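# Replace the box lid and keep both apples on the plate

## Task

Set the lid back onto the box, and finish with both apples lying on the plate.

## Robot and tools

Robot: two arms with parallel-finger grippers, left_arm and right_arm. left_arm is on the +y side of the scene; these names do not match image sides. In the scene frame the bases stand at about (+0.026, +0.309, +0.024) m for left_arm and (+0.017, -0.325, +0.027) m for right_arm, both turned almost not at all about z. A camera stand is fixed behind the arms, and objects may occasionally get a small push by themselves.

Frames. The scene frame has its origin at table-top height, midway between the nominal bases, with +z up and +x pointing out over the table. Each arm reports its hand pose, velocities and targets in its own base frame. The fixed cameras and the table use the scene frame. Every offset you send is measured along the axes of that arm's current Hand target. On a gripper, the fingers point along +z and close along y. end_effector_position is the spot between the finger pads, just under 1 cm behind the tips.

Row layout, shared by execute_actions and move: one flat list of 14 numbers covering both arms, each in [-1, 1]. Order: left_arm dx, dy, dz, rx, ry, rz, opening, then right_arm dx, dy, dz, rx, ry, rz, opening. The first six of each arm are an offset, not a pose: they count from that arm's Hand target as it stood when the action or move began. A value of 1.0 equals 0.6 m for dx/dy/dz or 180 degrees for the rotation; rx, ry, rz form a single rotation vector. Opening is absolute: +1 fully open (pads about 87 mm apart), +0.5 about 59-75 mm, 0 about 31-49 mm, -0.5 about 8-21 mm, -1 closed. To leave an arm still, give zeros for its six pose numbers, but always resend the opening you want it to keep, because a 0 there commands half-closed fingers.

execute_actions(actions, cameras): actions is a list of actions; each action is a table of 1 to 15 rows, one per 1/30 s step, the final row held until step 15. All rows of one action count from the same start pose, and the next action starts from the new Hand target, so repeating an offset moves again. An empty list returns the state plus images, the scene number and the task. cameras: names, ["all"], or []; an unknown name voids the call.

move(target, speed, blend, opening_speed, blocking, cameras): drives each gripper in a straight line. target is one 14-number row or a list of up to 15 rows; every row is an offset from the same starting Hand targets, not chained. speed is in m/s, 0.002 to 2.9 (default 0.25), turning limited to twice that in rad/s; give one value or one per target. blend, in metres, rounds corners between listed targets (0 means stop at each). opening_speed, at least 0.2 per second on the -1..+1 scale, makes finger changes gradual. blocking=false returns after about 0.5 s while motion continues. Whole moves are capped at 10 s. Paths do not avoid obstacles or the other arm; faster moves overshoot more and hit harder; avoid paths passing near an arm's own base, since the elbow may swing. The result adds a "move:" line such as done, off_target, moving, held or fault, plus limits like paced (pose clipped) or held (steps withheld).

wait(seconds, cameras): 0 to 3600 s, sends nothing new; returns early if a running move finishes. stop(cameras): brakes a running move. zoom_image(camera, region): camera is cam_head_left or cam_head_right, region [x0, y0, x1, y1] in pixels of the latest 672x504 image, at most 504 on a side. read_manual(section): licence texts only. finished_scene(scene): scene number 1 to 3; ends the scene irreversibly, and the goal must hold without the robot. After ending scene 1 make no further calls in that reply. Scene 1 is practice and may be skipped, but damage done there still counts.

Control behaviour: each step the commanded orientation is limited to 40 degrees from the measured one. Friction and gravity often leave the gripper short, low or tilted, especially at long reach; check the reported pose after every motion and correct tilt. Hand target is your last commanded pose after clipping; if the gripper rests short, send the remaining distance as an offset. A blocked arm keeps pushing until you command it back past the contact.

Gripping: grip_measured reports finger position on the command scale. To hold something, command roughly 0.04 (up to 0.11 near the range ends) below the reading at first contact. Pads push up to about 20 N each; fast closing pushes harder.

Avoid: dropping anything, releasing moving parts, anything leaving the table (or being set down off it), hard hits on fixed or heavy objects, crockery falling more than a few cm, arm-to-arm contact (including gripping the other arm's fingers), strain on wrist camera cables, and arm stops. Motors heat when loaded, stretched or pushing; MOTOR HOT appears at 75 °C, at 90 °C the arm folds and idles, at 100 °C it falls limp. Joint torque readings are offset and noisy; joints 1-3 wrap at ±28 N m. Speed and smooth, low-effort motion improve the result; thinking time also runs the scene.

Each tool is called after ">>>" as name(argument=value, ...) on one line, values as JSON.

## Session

>>> execute_actions(actions=[])

>>> zoom_image(camera="cam_head_right", region=[100, 200, 340, 440])

>>> zoom_image(camera="cam_head_right", region=[330, 200, 570, 440])

>>> zoom_image(camera="cam_head_left", region=[100, 200, 340, 440])

>>> zoom_image(camera="cam_head_left", region=[330, 200, 570, 440])

Scene clock: 0.00 s.
left_arm: end_effector_position=(+0.2368, +0.0072, +0.2093) grip_measured=+1.000 end_effector_quat_wxyz=(+0.467, +0.172, +0.866, -0.046) | right_arm: end_effector_position=(+0.2085, +0.0634, +0.1291) grip_measured=+1.000 end_effector_quat_wxyz=(+0.461, -0.148, +0.852, +0.200)
Joint positions: left_arm=[0.315 0.778 0.903 -0.814 0.494 0.471 1] | right_arm=[-0.168 0.568 0.492 -0.585 -0.633 -0.195 1]
Joint velocities: within noise
Joint torques (N m): no reading
Heat: left arm: 36 °C; right arm: 34 °C.
Hand target: left_arm +0.2394, +0.0079, +0.2160; +0.476, +0.175, +0.861, -0.041 | right_arm +0.2101, +0.0631, +0.1331; +0.465, -0.150, +0.850, +0.198
Tool commands: left_gripper/opening=+1.0 right_gripper/opening=+1.0

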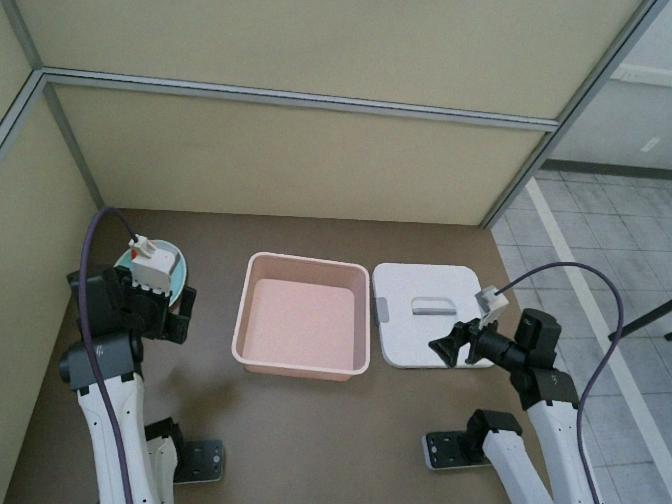

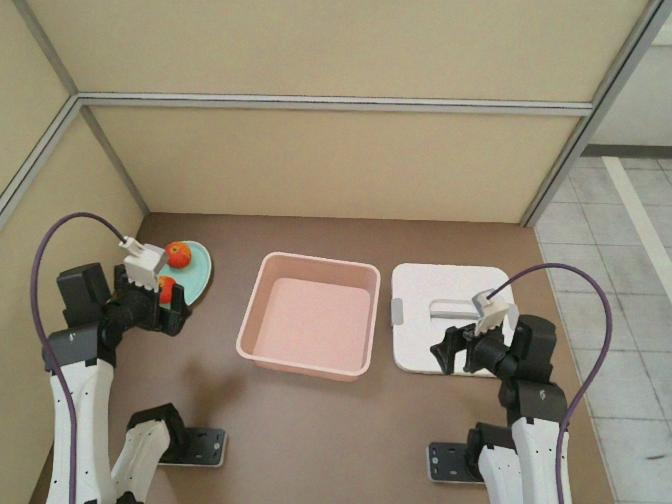

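Scaled by 2.100 from the camera's image (finer frame: 960x720).

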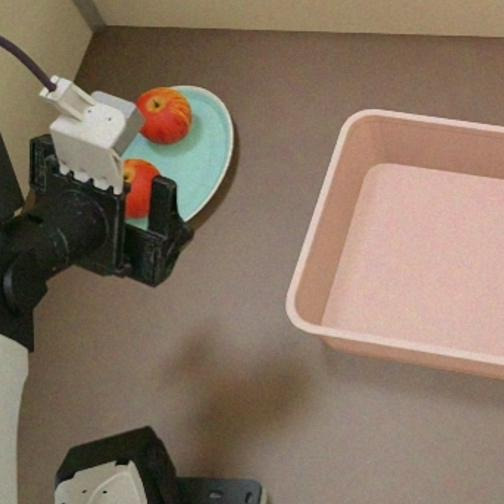

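Scaled by 2.100 from the camera's image (finer frame: 960x720).

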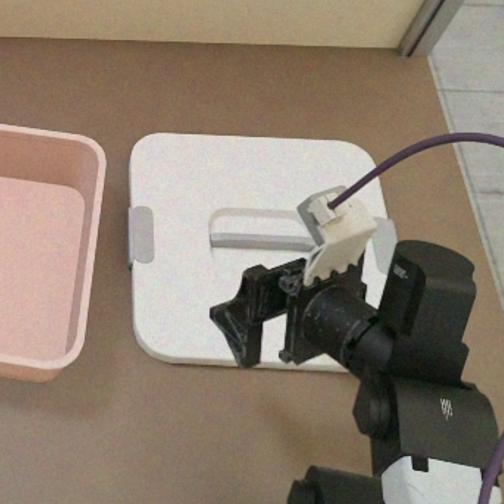

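Scaled by 2.100 from the camera's image (finer frame: 960x720).

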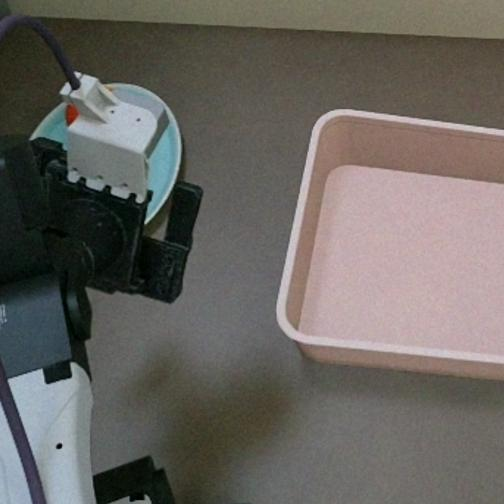

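Scaled by 2.100 from the camera's image (finer frame: 960x720).

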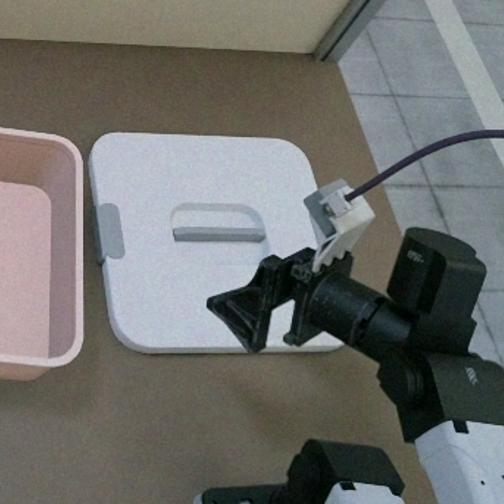

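>>> move(target=[[0,0,0,0,0,0,1,-0.1078,-0.1702,0.0945,-0.1394,0.3127,-0.3353,0],[0,0,0,0,0,0,1,0.041,-0.2047,0.1803,-0.1394,0.3127,-0.3353,0]], speed=[0.35,0.2], blend=0.02, cameras=["all"])

>>> zoom_image(camera="cam_head_right", region=[370, 240, 550, 420])

>>> zoom_image(camera="cam_head_left", region=[360, 240, 540, 420])

>>> zoom_image(camera="cam_head_right", region=[210, 230, 390, 410])

>>> zoom_image(camera="cam_head_left", region=[210, 230, 390, 410])

Scene clock: 31.63 s.
left_arm: end_effector_position=(+0.2368, +0.0072, +0.2093) grip_measured=+1.000 end_effector_quat_wxyz=(+0.467, +0.172, +0.866, -0.046) | right_arm: end_effector_position=(+0.3286, +0.0046, +0.0374) grip_measured=+0.000 end_effector_quat_wxyz=(-0.026, +0.692, -0.721, -0.027)
Joint positions: left_arm=[0.315 0.778 0.903 -0.814 0.494 0.471 1] | right_arm=[0.1 1.846 1.291 -1.008 -0.074 -1.429 0.5]
Joint torques (N m): left_arm=[0.05 -0.49 7.39 1.83 0.16 0.05] | right_arm=[0.29 -7.13 4.34 0.46 -0.04 -0.27]
Heat: left arm: 39 °C; right arm: 38 °C.
Hand target: left_arm +0.2394, +0.0079, +0.2160; +0.476, +0.175, +0.861, -0.041 | right_arm +0.3302, +0.0054, +0.0351; -0.026, +0.697, -0.716, -0.024
Off the commanded pose: left_arm 0.007 m, 1 deg | right_arm 0.003 m, 1 deg.
move: done

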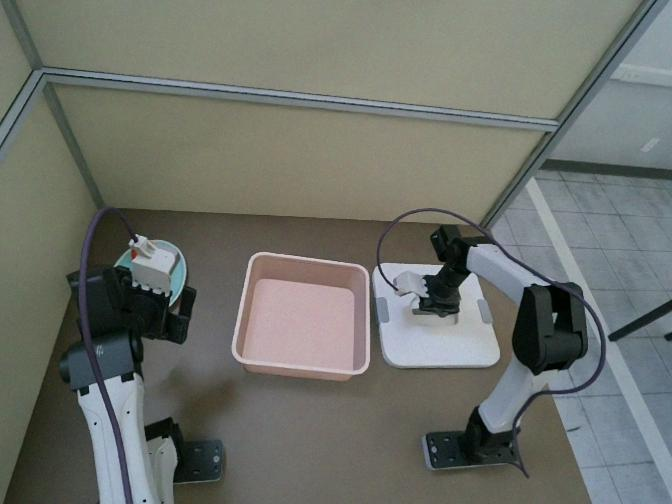

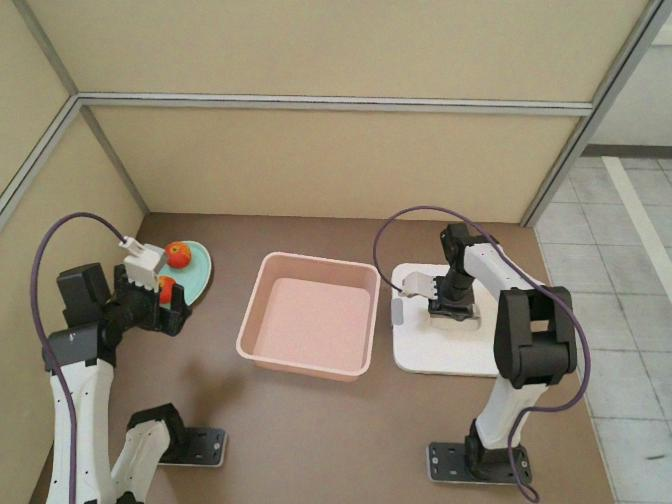

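Scaled by 2.800 from the camera's image (finer frame: 960x720).

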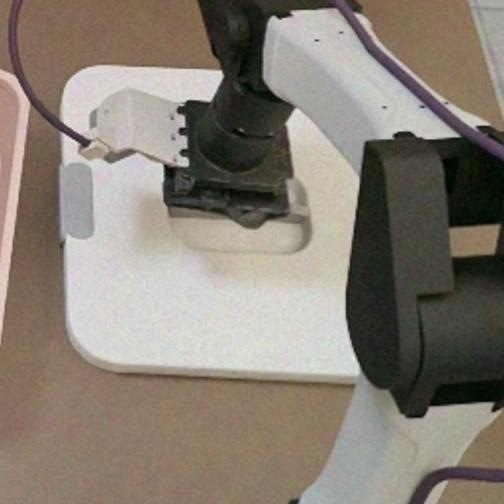

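Scaled by 2.800 from the camera's image (finer frame: 960x720).

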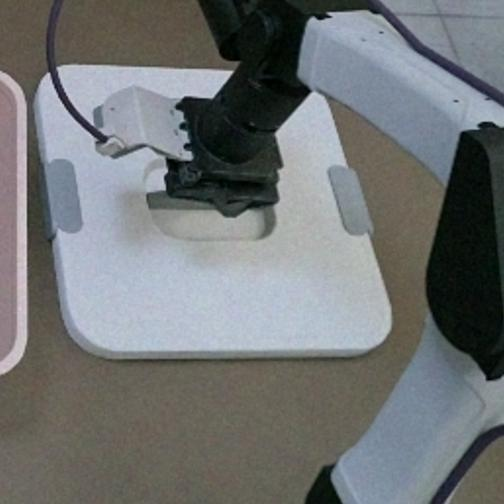

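Scaled by 2.800 from the camera's image (finer frame: 960x720).

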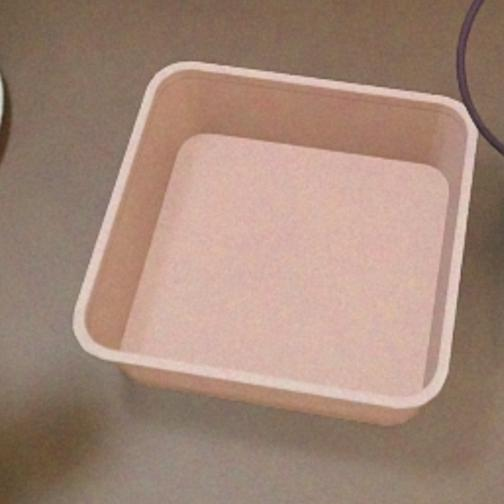

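Scaled by 2.800 from the camera's image (finer frame: 960x720).

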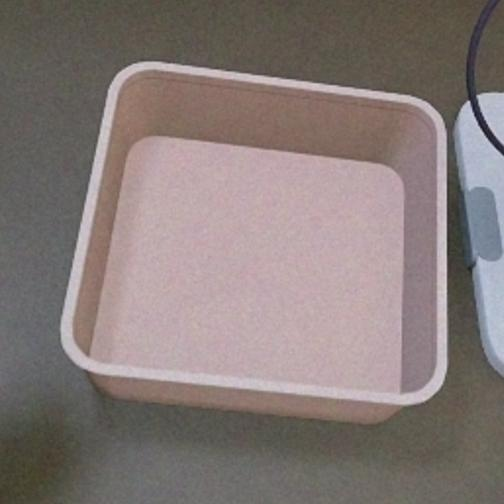

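>>> move(target=[[0,0,0,0,0,0,1,0.0041,0,0.0582,0,0,0,0],[0,0,0,0,0,0,1,0.0041,0,0.0582,0,0,0,-0.82],[0,0,0,0,0,0,1,-0.0128,0,-0.1829,0,0,0,-0.82],[0,0,0,0,0,0,1,-0.6,0.0665,-0.1417,0.0026,0,0.0372,-0.82]], speed=[0.08,0.08,0.15,0.3], blend=[0,0,0.04,0], opening_speed=1.5, cameras=["all"])

>>> zoom_image(camera="cam_head_right", region=[210, 210, 420, 420])

>>> zoom_image(camera="cam_head_left", region=[210, 210, 420, 420])

Scene clock: 63.63 s.
left_arm: end_effector_position=(+0.2368, +0.0072, +0.2093) grip_measured=+1.000 end_effector_quat_wxyz=(+0.467, +0.172, +0.866, -0.046) | right_arm: end_effector_position=(+0.2960, +0.3585, +0.1378) grip_measured=-0.616 end_effector_quat_wxyz=(+0.095, -0.657, +0.747, +0.038)
Joint positions: left_arm=[0.315 0.778 0.903 -0.814 0.494 0.471 1] | right_arm=[0.911 2.434 2.623 -1.559 -0.038 -0.528 0.192]
Joint torques (N m): left_arm=[0.08 -0.4 7.23 1.86 0.15 0.02] | right_arm=[-0.35 -11.54 6.99 0.69 0.08 -0.08]
Heat: left arm: 41 °C; right arm: 39 °C.
Hand target: left_arm +0.2394, +0.0079, +0.2160; +0.476, +0.175, +0.861, -0.041 | right_arm +0.3002, +0.3594, +0.1452; +0.027, -0.654, +0.756, +0.023
Off the commanded pose: left_arm 0.007 m, 1 deg | right_arm 0.009 m, 8 deg.
joint sent to its limit (right arm) — joint 4 (wrist pitch), lower limit. The joint targets are off in orientation, not in position.
move: off_target (right_arm)

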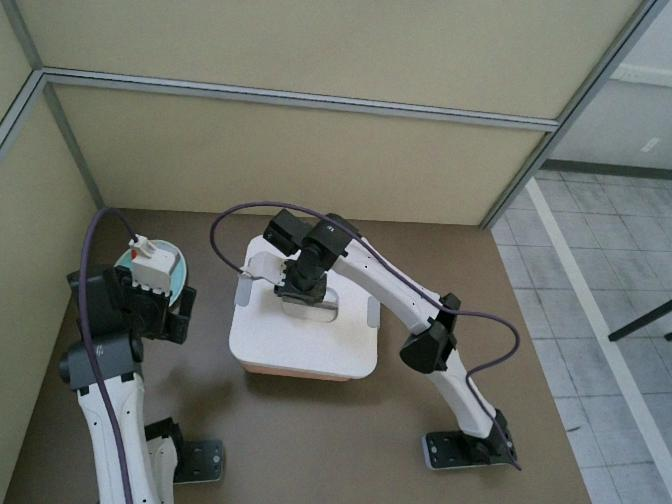

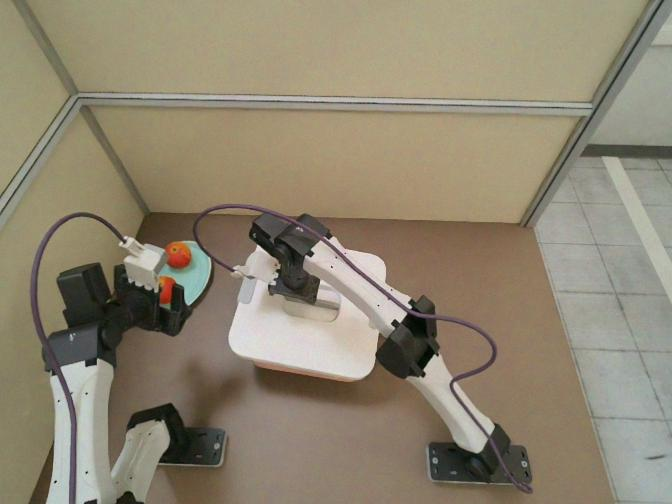

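Scaled by 2.400 from the camera's image (finer frame: 960x720).

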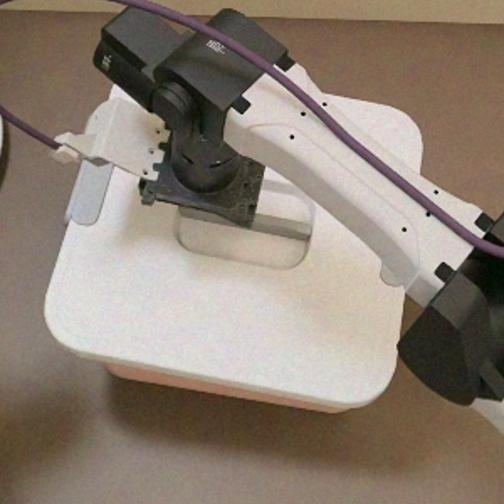

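Scaled by 2.400 from the camera's image (finer frame: 960x720).

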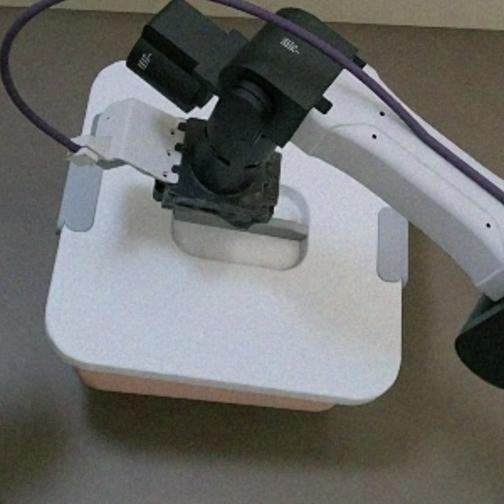

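>>> move(target=[0,0,0,0,0,0,1,0.0044,0,0.063,0,0,0,-0.75], speed=0.08, cameras=["all"])

>>> zoom_image(camera="cam_head_right", region=[210, 210, 420, 420])

>>> zoom_image(camera="cam_head_left", region=[210, 210, 420, 420])

Scene clock: 69.30 s.
left_arm: end_effector_position=(+0.2368, +0.0072, +0.2093) grip_measured=+1.000 end_effector_quat_wxyz=(+0.467, +0.172, +0.866, -0.046) | right_arm: end_effector_position=(+0.2965, +0.3584, +0.1059) grip_measured=-0.616 end_effector_quat_wxyz=(+0.059, -0.658, +0.750, +0.029)
Joint positions: left_arm=[0.315 0.778 0.903 -0.814 0.494 0.471 1] | right_arm=[0.911 2.507 2.625 -1.561 -0.035 -0.526 0.192]
Joint torques (N m): left_arm=[0.1 -0.31 7.28 1.85 0.14 0.03] | right_arm=[-0.47 -11.14 6.57 0.57 0.05 -0.11]
Heat: left arm: 41 °C; right arm: 42 °C.
Hand target: left_arm +0.2394, +0.0079, +0.2160; +0.476, +0.175, +0.861, -0.041 | right_arm +0.3002, +0.3594, +0.1073; +0.027, -0.653, +0.756, +0.023
Off the commanded pose: left_arm 0.007 m, 1 deg | right_arm 0.004 m, 4 deg.
joint sent to its limit (right arm) — joint 4 (wrist pitch), lower limit. The joint targets are off in orientation, not in position.
move: off_target (right_arm)

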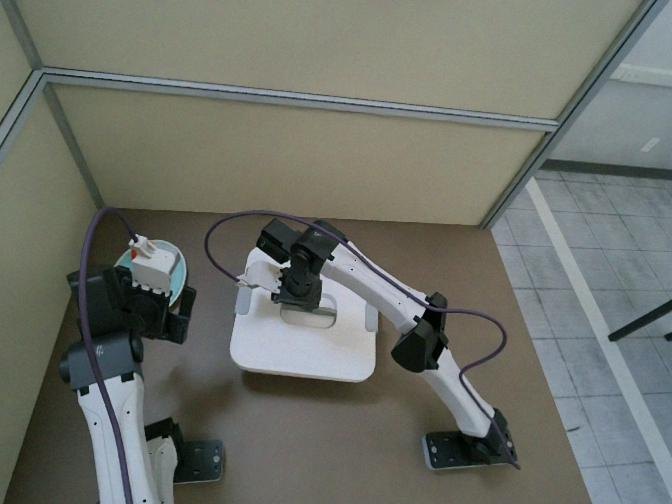

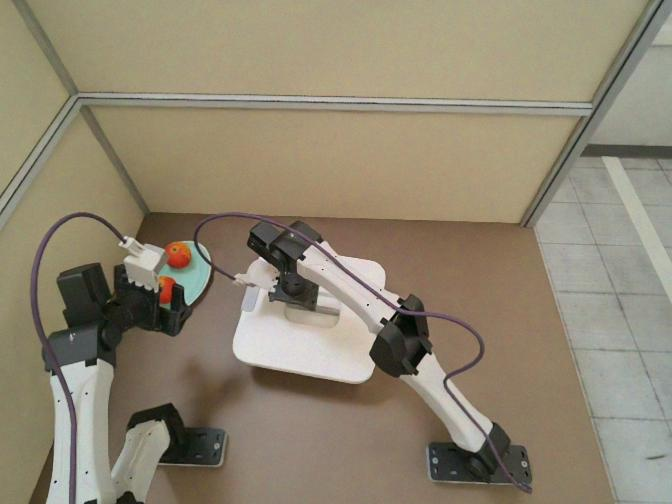

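Scaled by 2.400 from the camera's image (finer frame: 960x720).

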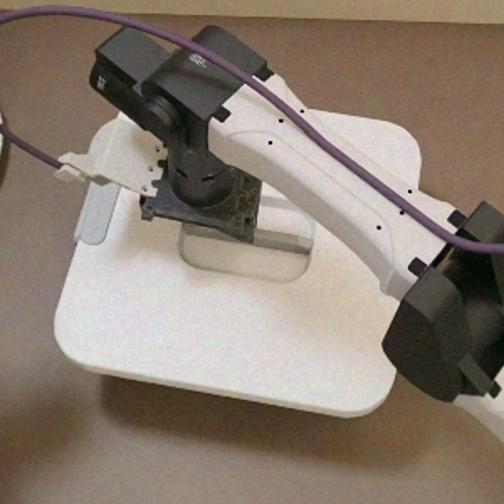

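Scaled by 2.400 from the camera's image (finer frame: 960x720).

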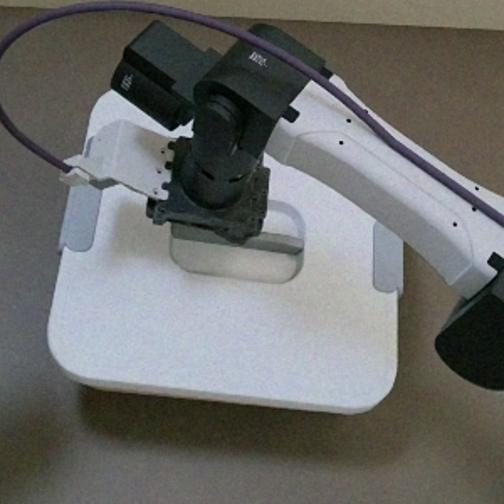

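>>> move(target=[[0,0,0,0,0,0,1,-0.0014,-0.0099,0,0,0,0,-0.75],[0,0,0,0,0,0,1,0.0009,-0.0099,0.037,0,0,0,-0.75]], speed=0.06, cameras=["all"])

>>> zoom_image(camera="cam_head_right", region=[210, 210, 420, 420])

>>> zoom_image(camera="cam_head_left", region=[210, 210, 420, 420])

Scene clock: 80.13 s.
left_arm: end_effector_position=(+0.2368, +0.0072, +0.2093) grip_measured=+1.000 end_effector_quat_wxyz=(+0.467, +0.172, +0.866, -0.046) | right_arm: end_effector_position=(+0.3007, +0.3585, +0.0981) grip_measured=-0.616 end_effector_quat_wxyz=(+0.054, -0.655, +0.753, +0.027)
Joint positions: left_arm=[0.315 0.778 0.903 -0.814 0.494 0.471 1] | right_arm=[0.905 2.545 2.665 -1.575 -0.033 -0.526 0.192]
Joint torques (N m): left_arm=[0.12 -0.5 7.36 1.82 0.22 0.04] | right_arm=[-0.69 -9.29 5.53 0.64 0.01 -0.21]
Heat: left arm: 41 °C; right arm: 47 °C.
Hand target: left_arm +0.2394, +0.0079, +0.2160; +0.476, +0.175, +0.861, -0.041 | right_arm +0.3062, +0.3596, +0.0851; +0.027, -0.653, +0.756, +0.023
Off the commanded pose: left_arm 0.007 m, 1 deg | right_arm 0.014 m, 3 deg.
joint read past its limit (right arm) — joint 4 (wrist pitch), lower limit.
joint sent to its limit (right arm) — joint 4 (wrist pitch), lower limit. The joint targets still meet the commanded pose.
move: off_target (right_arm)

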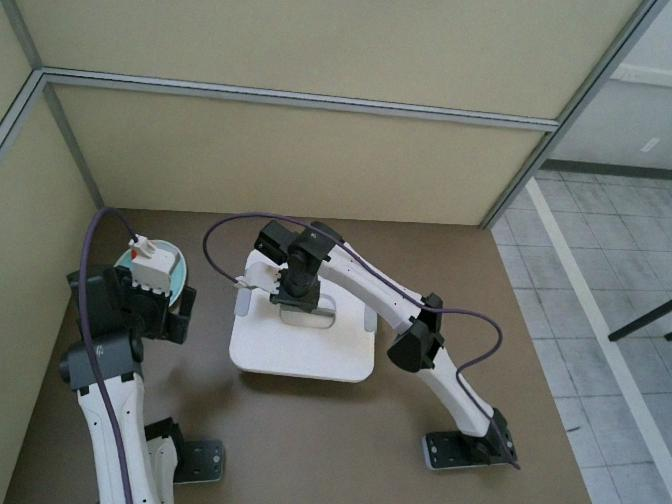

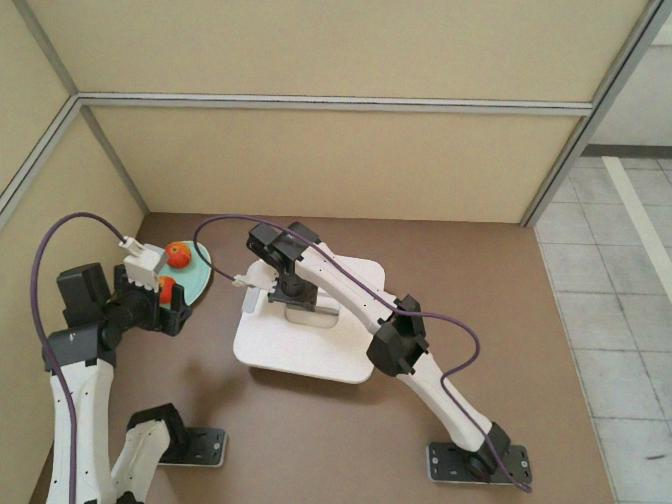

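Scaled by 2.400 from the camera's image (finer frame: 960x720).

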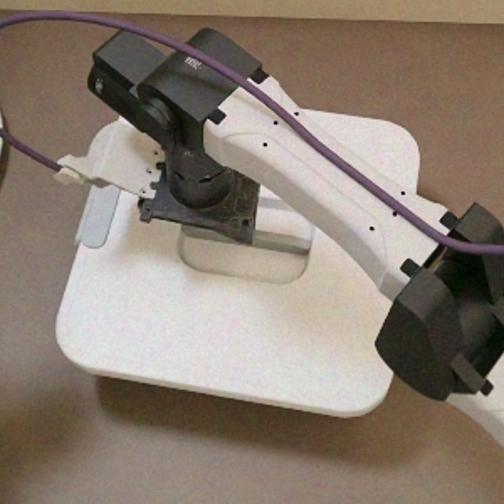

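Scaled by 2.400 from the camera's image (finer frame: 960x720).

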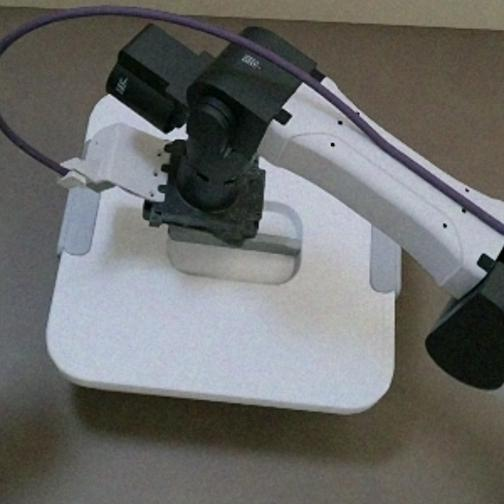

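>>> move(target=[[0,0,0,0,0,0,1,-0.0021,0,-0.03,0,0,0,-0.75],[0,0,0,0,0,0,1,-0.0033,-0.0083,-0.03,0,0,-0.0067,-0.75],[0,0,0,0,0,0,1,-0.0006,-0.0083,0.008,0,0,-0.0067,-0.75]], speed=0.06, cameras=["all"])

>>> zoom_image(camera="cam_head_right", region=[210, 210, 420, 420])

>>> zoom_image(camera="cam_head_left", region=[210, 210, 420, 420])

Scene clock: 88.47 s.
left_arm: end_effector_position=(+0.2368, +0.0072, +0.2093) grip_measured=+1.000 end_effector_quat_wxyz=(+0.467, +0.172, +0.866, -0.046) | right_arm: end_effector_position=(+0.3024, +0.3578, +0.0979) grip_measured=-0.616 end_effector_quat_wxyz=(+0.053, -0.660, +0.749, +0.026)
Joint positions: left_arm=[0.315 0.778 0.903 -0.814 0.494 0.471 1] | right_arm=[0.902 2.557 2.686 -1.587 -0.033 -0.54 0.192]
Joint torques (N m): left_arm=[0.01 -0.44 7.24 1.84 0.18 0.05] | right_arm=[-1.11 -8.73 5.29 0.81 -0.02 -0.32]
Heat: left arm: 41 °C; right arm: 48 °C.
Hand target: left_arm +0.2394, +0.0079, +0.2160; +0.476, +0.175, +0.861, -0.041 | right_arm +0.3113, +0.3596, +0.0803; +0.027, -0.661, +0.749, +0.023
Off the commanded pose: left_arm 0.007 m, 1 deg | right_arm 0.020 m, 3 deg.
joint read past its limit (right arm) — joint 4 (wrist pitch), lower limit.
joint sent to its limit (right arm) — joint 4 (wrist pitch), lower limit. The joint targets still meet the commanded pose.
move: off_target (right_arm)

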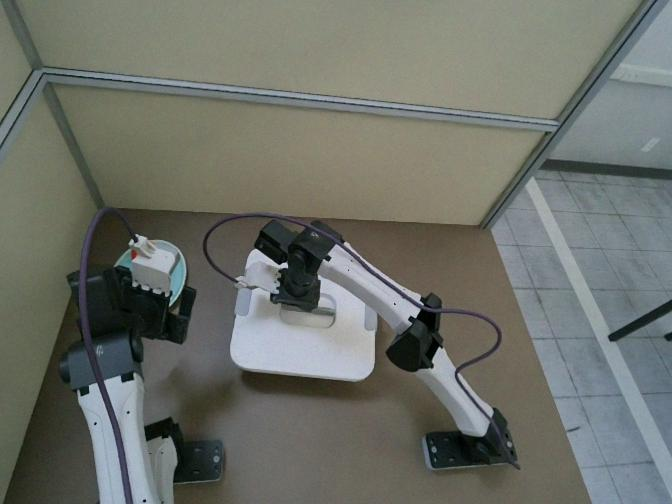

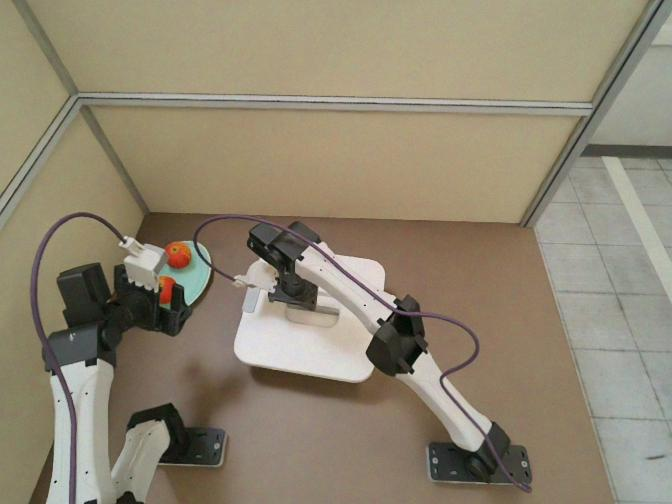

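Scaled by 2.400 from the camera's image (finer frame: 960x720).

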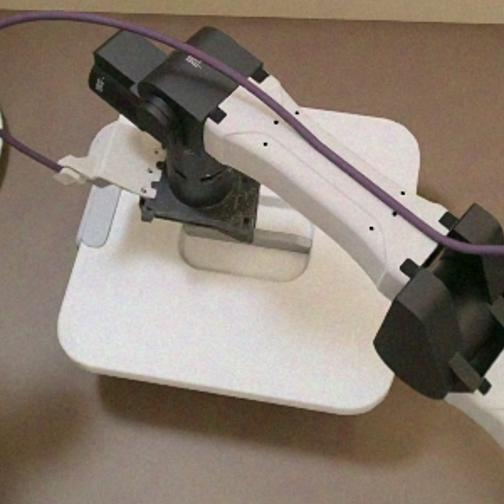

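Scaled by 2.400 from the camera's image (finer frame: 960x720).

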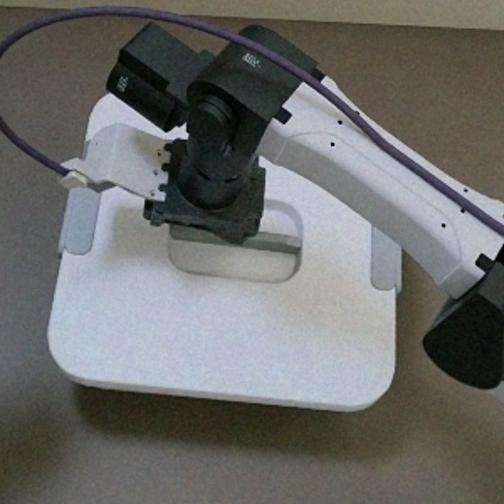

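>>> move(target=[[0,0,0,0,0,0,1,-0.0019,0,-0.0266,0,0,0,-0.75],[0,0,0,0,0,0,1,-0.0019,0,-0.0266,0,0,0,-0.1],[0,0,0,0,0,0,1,-0.0105,0,-0.1497,0,0,0,-0.1],[0,0,0,0,0,0,1,0.2303,-0.005,-0.1663,0,0,0,-1],[0,0,0,0,0,0,1,0.2383,-0.005,-0.0533,0,0,0,-1],[0,0,0,0,0,0,1,0.24,-0.005,-0.0285,0,0,0,-1]], speed=[0.06,0.06,0.15,0.3,0.15,0.06], opening_speed=2, cameras=["all"])

>>> zoom_image(camera="cam_head_right", region=[210, 210, 420, 420])

>>> zoom_image(camera="cam_head_left", region=[210, 210, 420, 420])

Scene clock: 100.87 s.
left_arm: end_effector_position=(+0.2368, +0.0072, +0.2093) grip_measured=+1.000 end_effector_quat_wxyz=(+0.467, +0.172, +0.866, -0.046) | right_arm: end_effector_position=(+0.2916, +0.2077, +0.1002) grip_measured=-1.000 end_effector_quat_wxyz=(+0.017, -0.657, +0.753, +0.016)
Joint positions: left_arm=[0.315 0.778 0.903 -0.814 0.494 0.471 1] | right_arm=[0.682 1.989 1.736 -1.285 -0.034 -0.753 0]
Joint torques (N m): left_arm=[0.1 -0.43 7.24 1.85 0.18 0] | right_arm=[0.35 -7.84 2.74 0.97 -0.11 -0.31]
Heat: left arm: 41 °C; right arm: 50 °C.
Hand target: left_arm +0.2394, +0.0079, +0.2160; +0.476, +0.175, +0.861, -0.041 | right_arm +0.2963, +0.2155, +0.0873; +0.027, -0.661, +0.749, +0.022
Off the commanded pose: left_arm 0.007 m, 1 deg | right_arm 0.016 m, 2 deg.
move: off_target (right_arm); target 2's new opening was sent with right_arm's hand 0.009 m and 3 deg from that target

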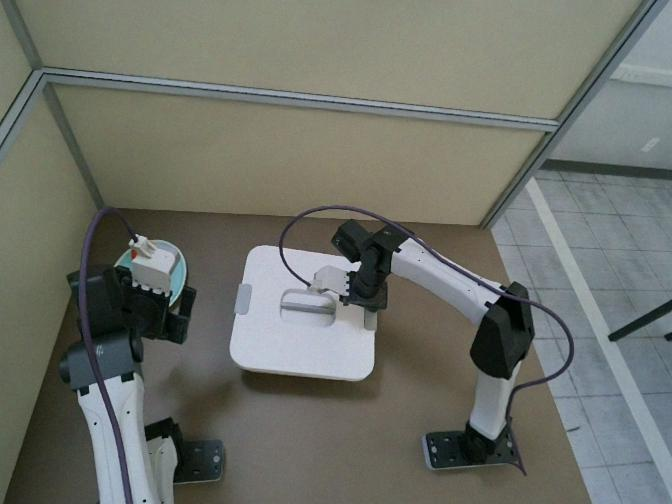

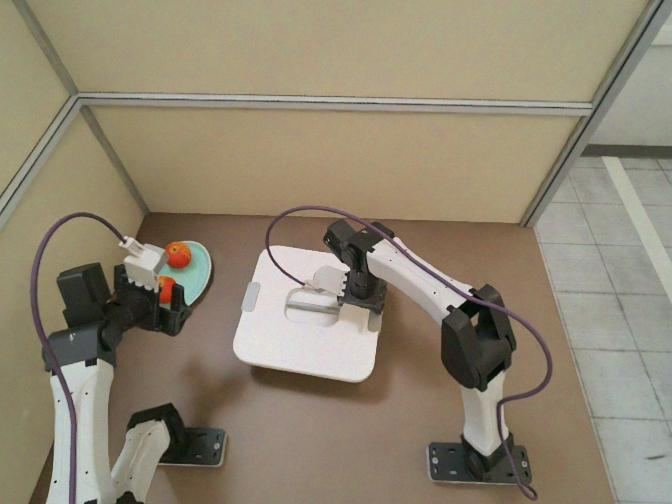

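Scaled by 2.400 from the camera's image (finer frame: 960x720).

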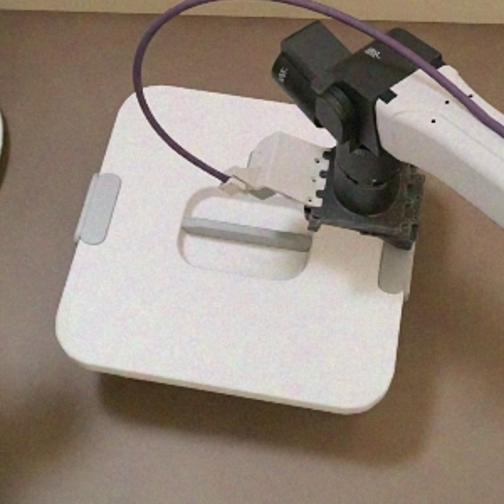

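Scaled by 2.400 from the camera's image (finer frame: 960x720).

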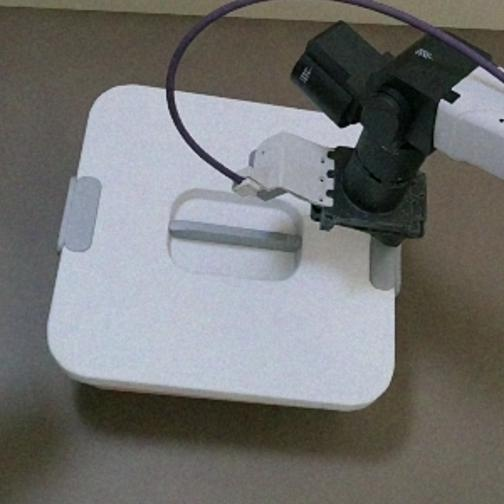

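>>> zoom_image(camera="cam_head_left", region=[225, 340, 385, 400])

>>> zoom_image(camera="cam_head_right", region=[225, 340, 385, 400])

>>> zoom_image(camera="cam_head_left", region=[340, 240, 400, 400])

Scaled by 3.150 from the camera's image (finer frame: 960x720).

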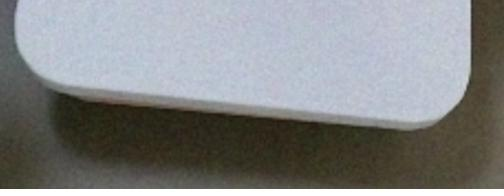

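Scaled by 3.150 from the camera's image (finer frame: 960x720).

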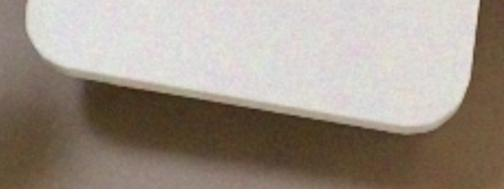

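Scaled by 3.150 from the camera's image (finer frame: 960x720).

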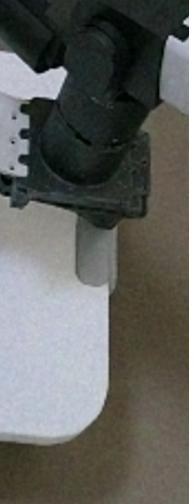

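>>> move(target=[[0,0,0,0,0,0,1,-0.006,0,-0.09,0,0,0,-1],[0,0,0,0,0,0,1,0.025,-0.146,-0.09,0,0,0,-1],[0,0,0,0,0,0,1,0.031,-0.146,-0.02,0,0,0,-1],[0,0,0,0,0,0,1,0.033,-0.146,0.005,0,0,0,-1]], speed=[0.2,0.25,0.15,0.06], cameras=["all"])

>>> zoom_image(camera="cam_head_right", region=[210, 210, 420, 420])

Scene clock: 129.10 s.
left_arm: end_effector_position=(+0.2368, +0.0072, +0.2093) grip_measured=+1.000 end_effector_quat_wxyz=(+0.467, +0.172, +0.866, -0.046) | right_arm: end_effector_position=(+0.3774, +0.1768, +0.0821) grip_measured=-1.000 end_effector_quat_wxyz=(+0.006, -0.657, +0.754, +0.013)
Joint positions: left_arm=[0.315 0.778 0.903 -0.814 0.494 0.471 1] | right_arm=[0.506 2.259 2.079 -1.385 -0.028 -0.928 0]
Joint torques (N m): left_arm=[0.09 -0.44 7.27 1.83 0.19 0.03] | right_arm=[0.46 -11.7 3.9 0.64 -0.28 -0.28]
Heat: left arm: 41 °C; right arm: 49 °C.
Hand target: left_arm +0.2394, +0.0079, +0.2160; +0.476, +0.175, +0.861, -0.041 | right_arm +0.3808, +0.1852, +0.0832; +0.027, -0.661, +0.749, +0.022
Off the commanded pose: left_arm 0.007 m, 1 deg | right_arm 0.009 m, 3 deg.
move: off_target (right_arm)

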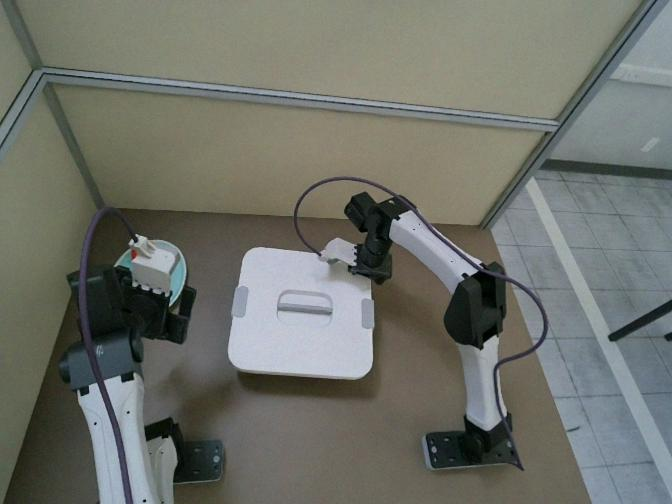

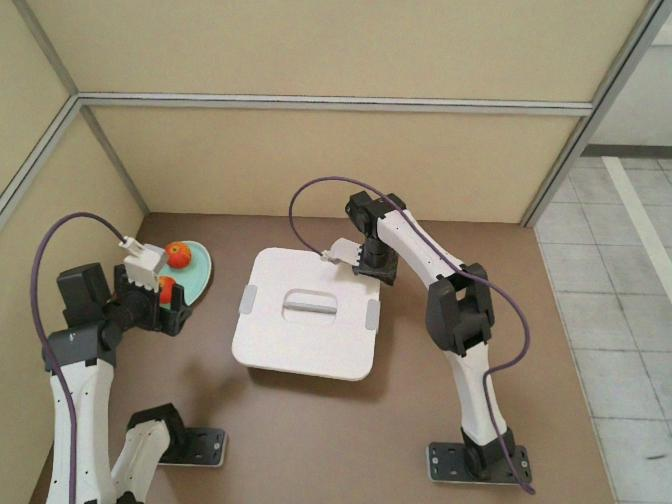

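Scaled by 2.400 from the camera's image (finer frame: 960x720).

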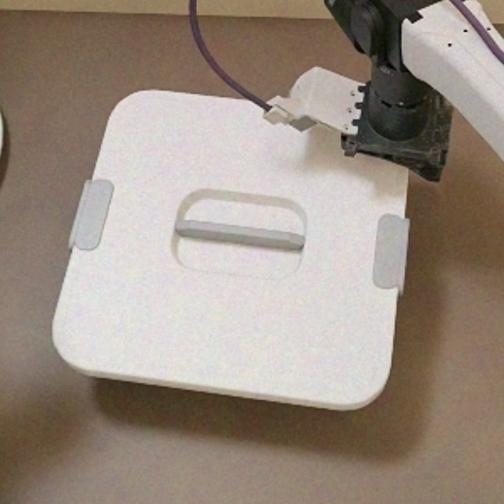

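>>> move(target=[[0,0,0,0,0,0,1,0.03,0,0,0,0,0,-1],[0,0,0,0,0,0,1,0.03,0,-0.12,0,0,0,-1],[0,0,0,0,0,0,1,0.2,0.08,-0.12,0,0,0,-1]], speed=0.2, blend=[0,0.02,0], cameras=["all"])

>>> zoom_image(camera="cam_head_right", region=[210, 210, 420, 420])

>>> zoom_image(camera="cam_head_left", region=[210, 210, 420, 420])

Scene clock: 136.37 s.
left_arm: end_effector_position=(+0.2368, +0.0072, +0.2093) grip_measured=+1.000 end_effector_quat_wxyz=(+0.467, +0.172, +0.866, -0.046) | right_arm: end_effector_position=(+0.3173, +0.0657, +0.1408) grip_measured=-1.000 end_effector_quat_wxyz=(+0.011, -0.658, +0.752, +0.023)
Joint positions: left_arm=[0.315 0.778 0.903 -0.814 0.494 0.471 1] | right_arm=[0.293 1.834 1.687 -1.424 -0.052 -1.144 0]
Joint torques (N m): left_arm=[0.12 -0.47 7.31 1.79 0.22 0.01] | right_arm=[-0.2 -9.69 4.21 0.46 -0.14 -0.31]
Heat: left arm: 41 °C; right arm: 52 °C.
Hand target: left_arm +0.2394, +0.0079, +0.2160; +0.476, +0.175, +0.861, -0.041 | right_arm +0.3176, +0.0673, +0.1464; +0.027, -0.662, +0.749, +0.022
Off the commanded pose: left_arm 0.007 m, 1 deg | right_arm 0.006 m, 2 deg.
move: done

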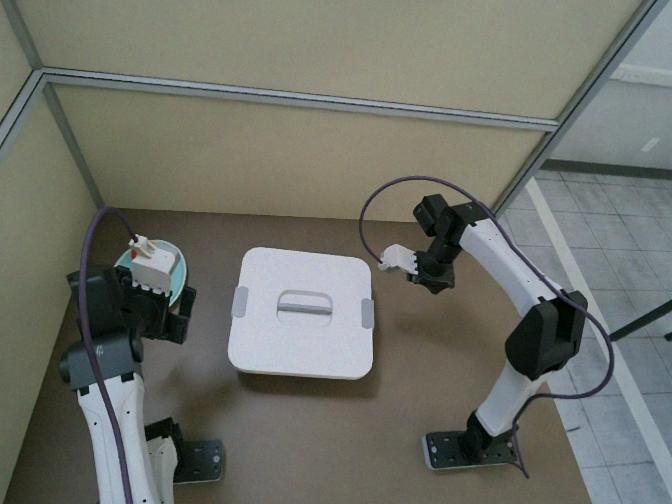

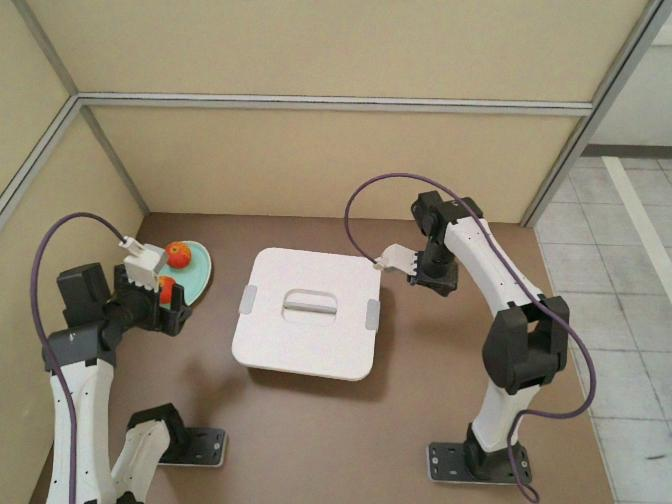

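Scaled by 2.400 from the camera's image (finer frame: 960x720).

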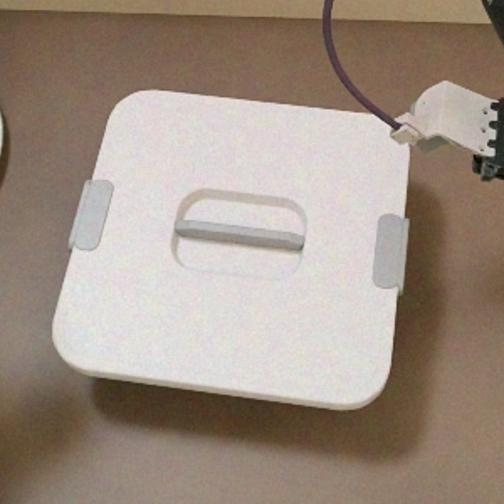

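Scaled by 2.400 from the camera's image (finer frame: 960x720).

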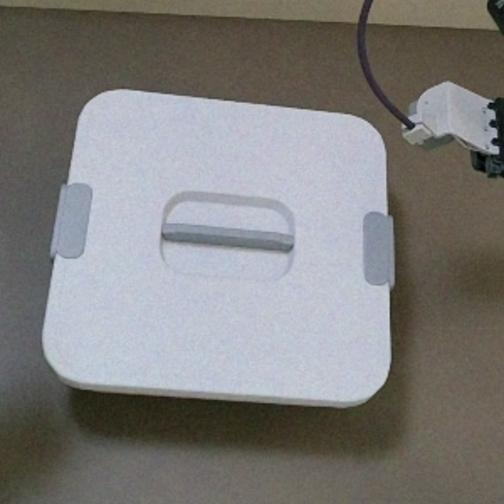

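>>> move(target=[[0,0,0,0,0,0,1,-0.224,0.0765,0.0335,0,0,0,-1],[0,0,0,0,0,0,1,-0.2185,0.0765,0.0935,0,0,0,-1],[0,0,0,0,0,0,1,-0.2177,0.0765,0.1222,0,0,0,-1]], speed=[0.25,0.12,0.06], cameras=["all"])

>>> zoom_image(camera="cam_head_right", region=[210, 210, 420, 420])

Scene clock: 167.67 s.
left_arm: end_effector_position=(+0.2368, +0.0072, +0.2093) grip_measured=+1.000 end_effector_quat_wxyz=(+0.467, +0.172, +0.866, -0.046) | right_arm: end_effector_position=(+0.2850, +0.2045, +0.0976) grip_measured=-1.000 end_effector_quat_wxyz=(+0.025, -0.663, +0.748, +0.018)
Joint positions: left_arm=[0.315 0.778 0.903 -0.814 0.494 0.471 1] | right_arm=[0.685 1.942 1.661 -1.241 -0.038 -0.765 0]
Joint torques (N m): left_arm=[0.12 -0.49 7.34 1.84 0.19 0.03] | right_arm=[-0.49 -6.9 2.29 0.93 -0.1 -0.13]
Heat: left arm: 42 °C; right arm: 53 °C.
Hand target: left_arm +0.2394, +0.0079, +0.2160; +0.476, +0.175, +0.861, -0.041 | right_arm +0.2890, +0.2075, +0.0823; +0.027, -0.661, +0.749, +0.022
Off the commanded pose: left_arm 0.007 m, 1 deg | right_arm 0.016 m, 1 deg.
move: off_target (right_arm)

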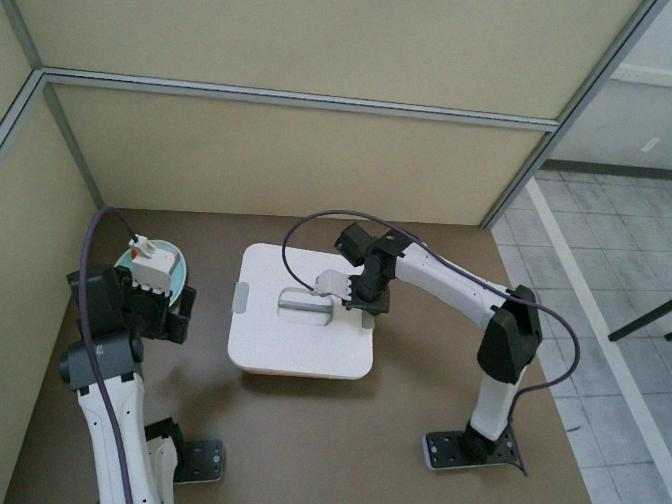

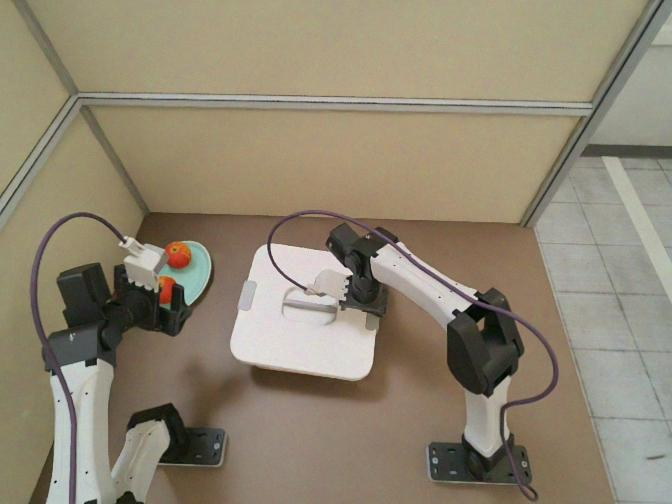

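Scaled by 2.400 from the camera's image (finer frame: 960x720).

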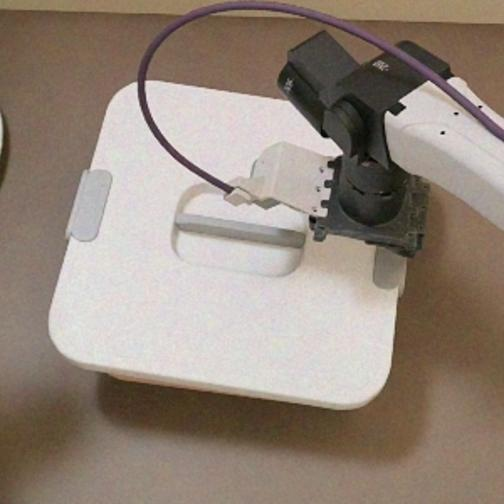

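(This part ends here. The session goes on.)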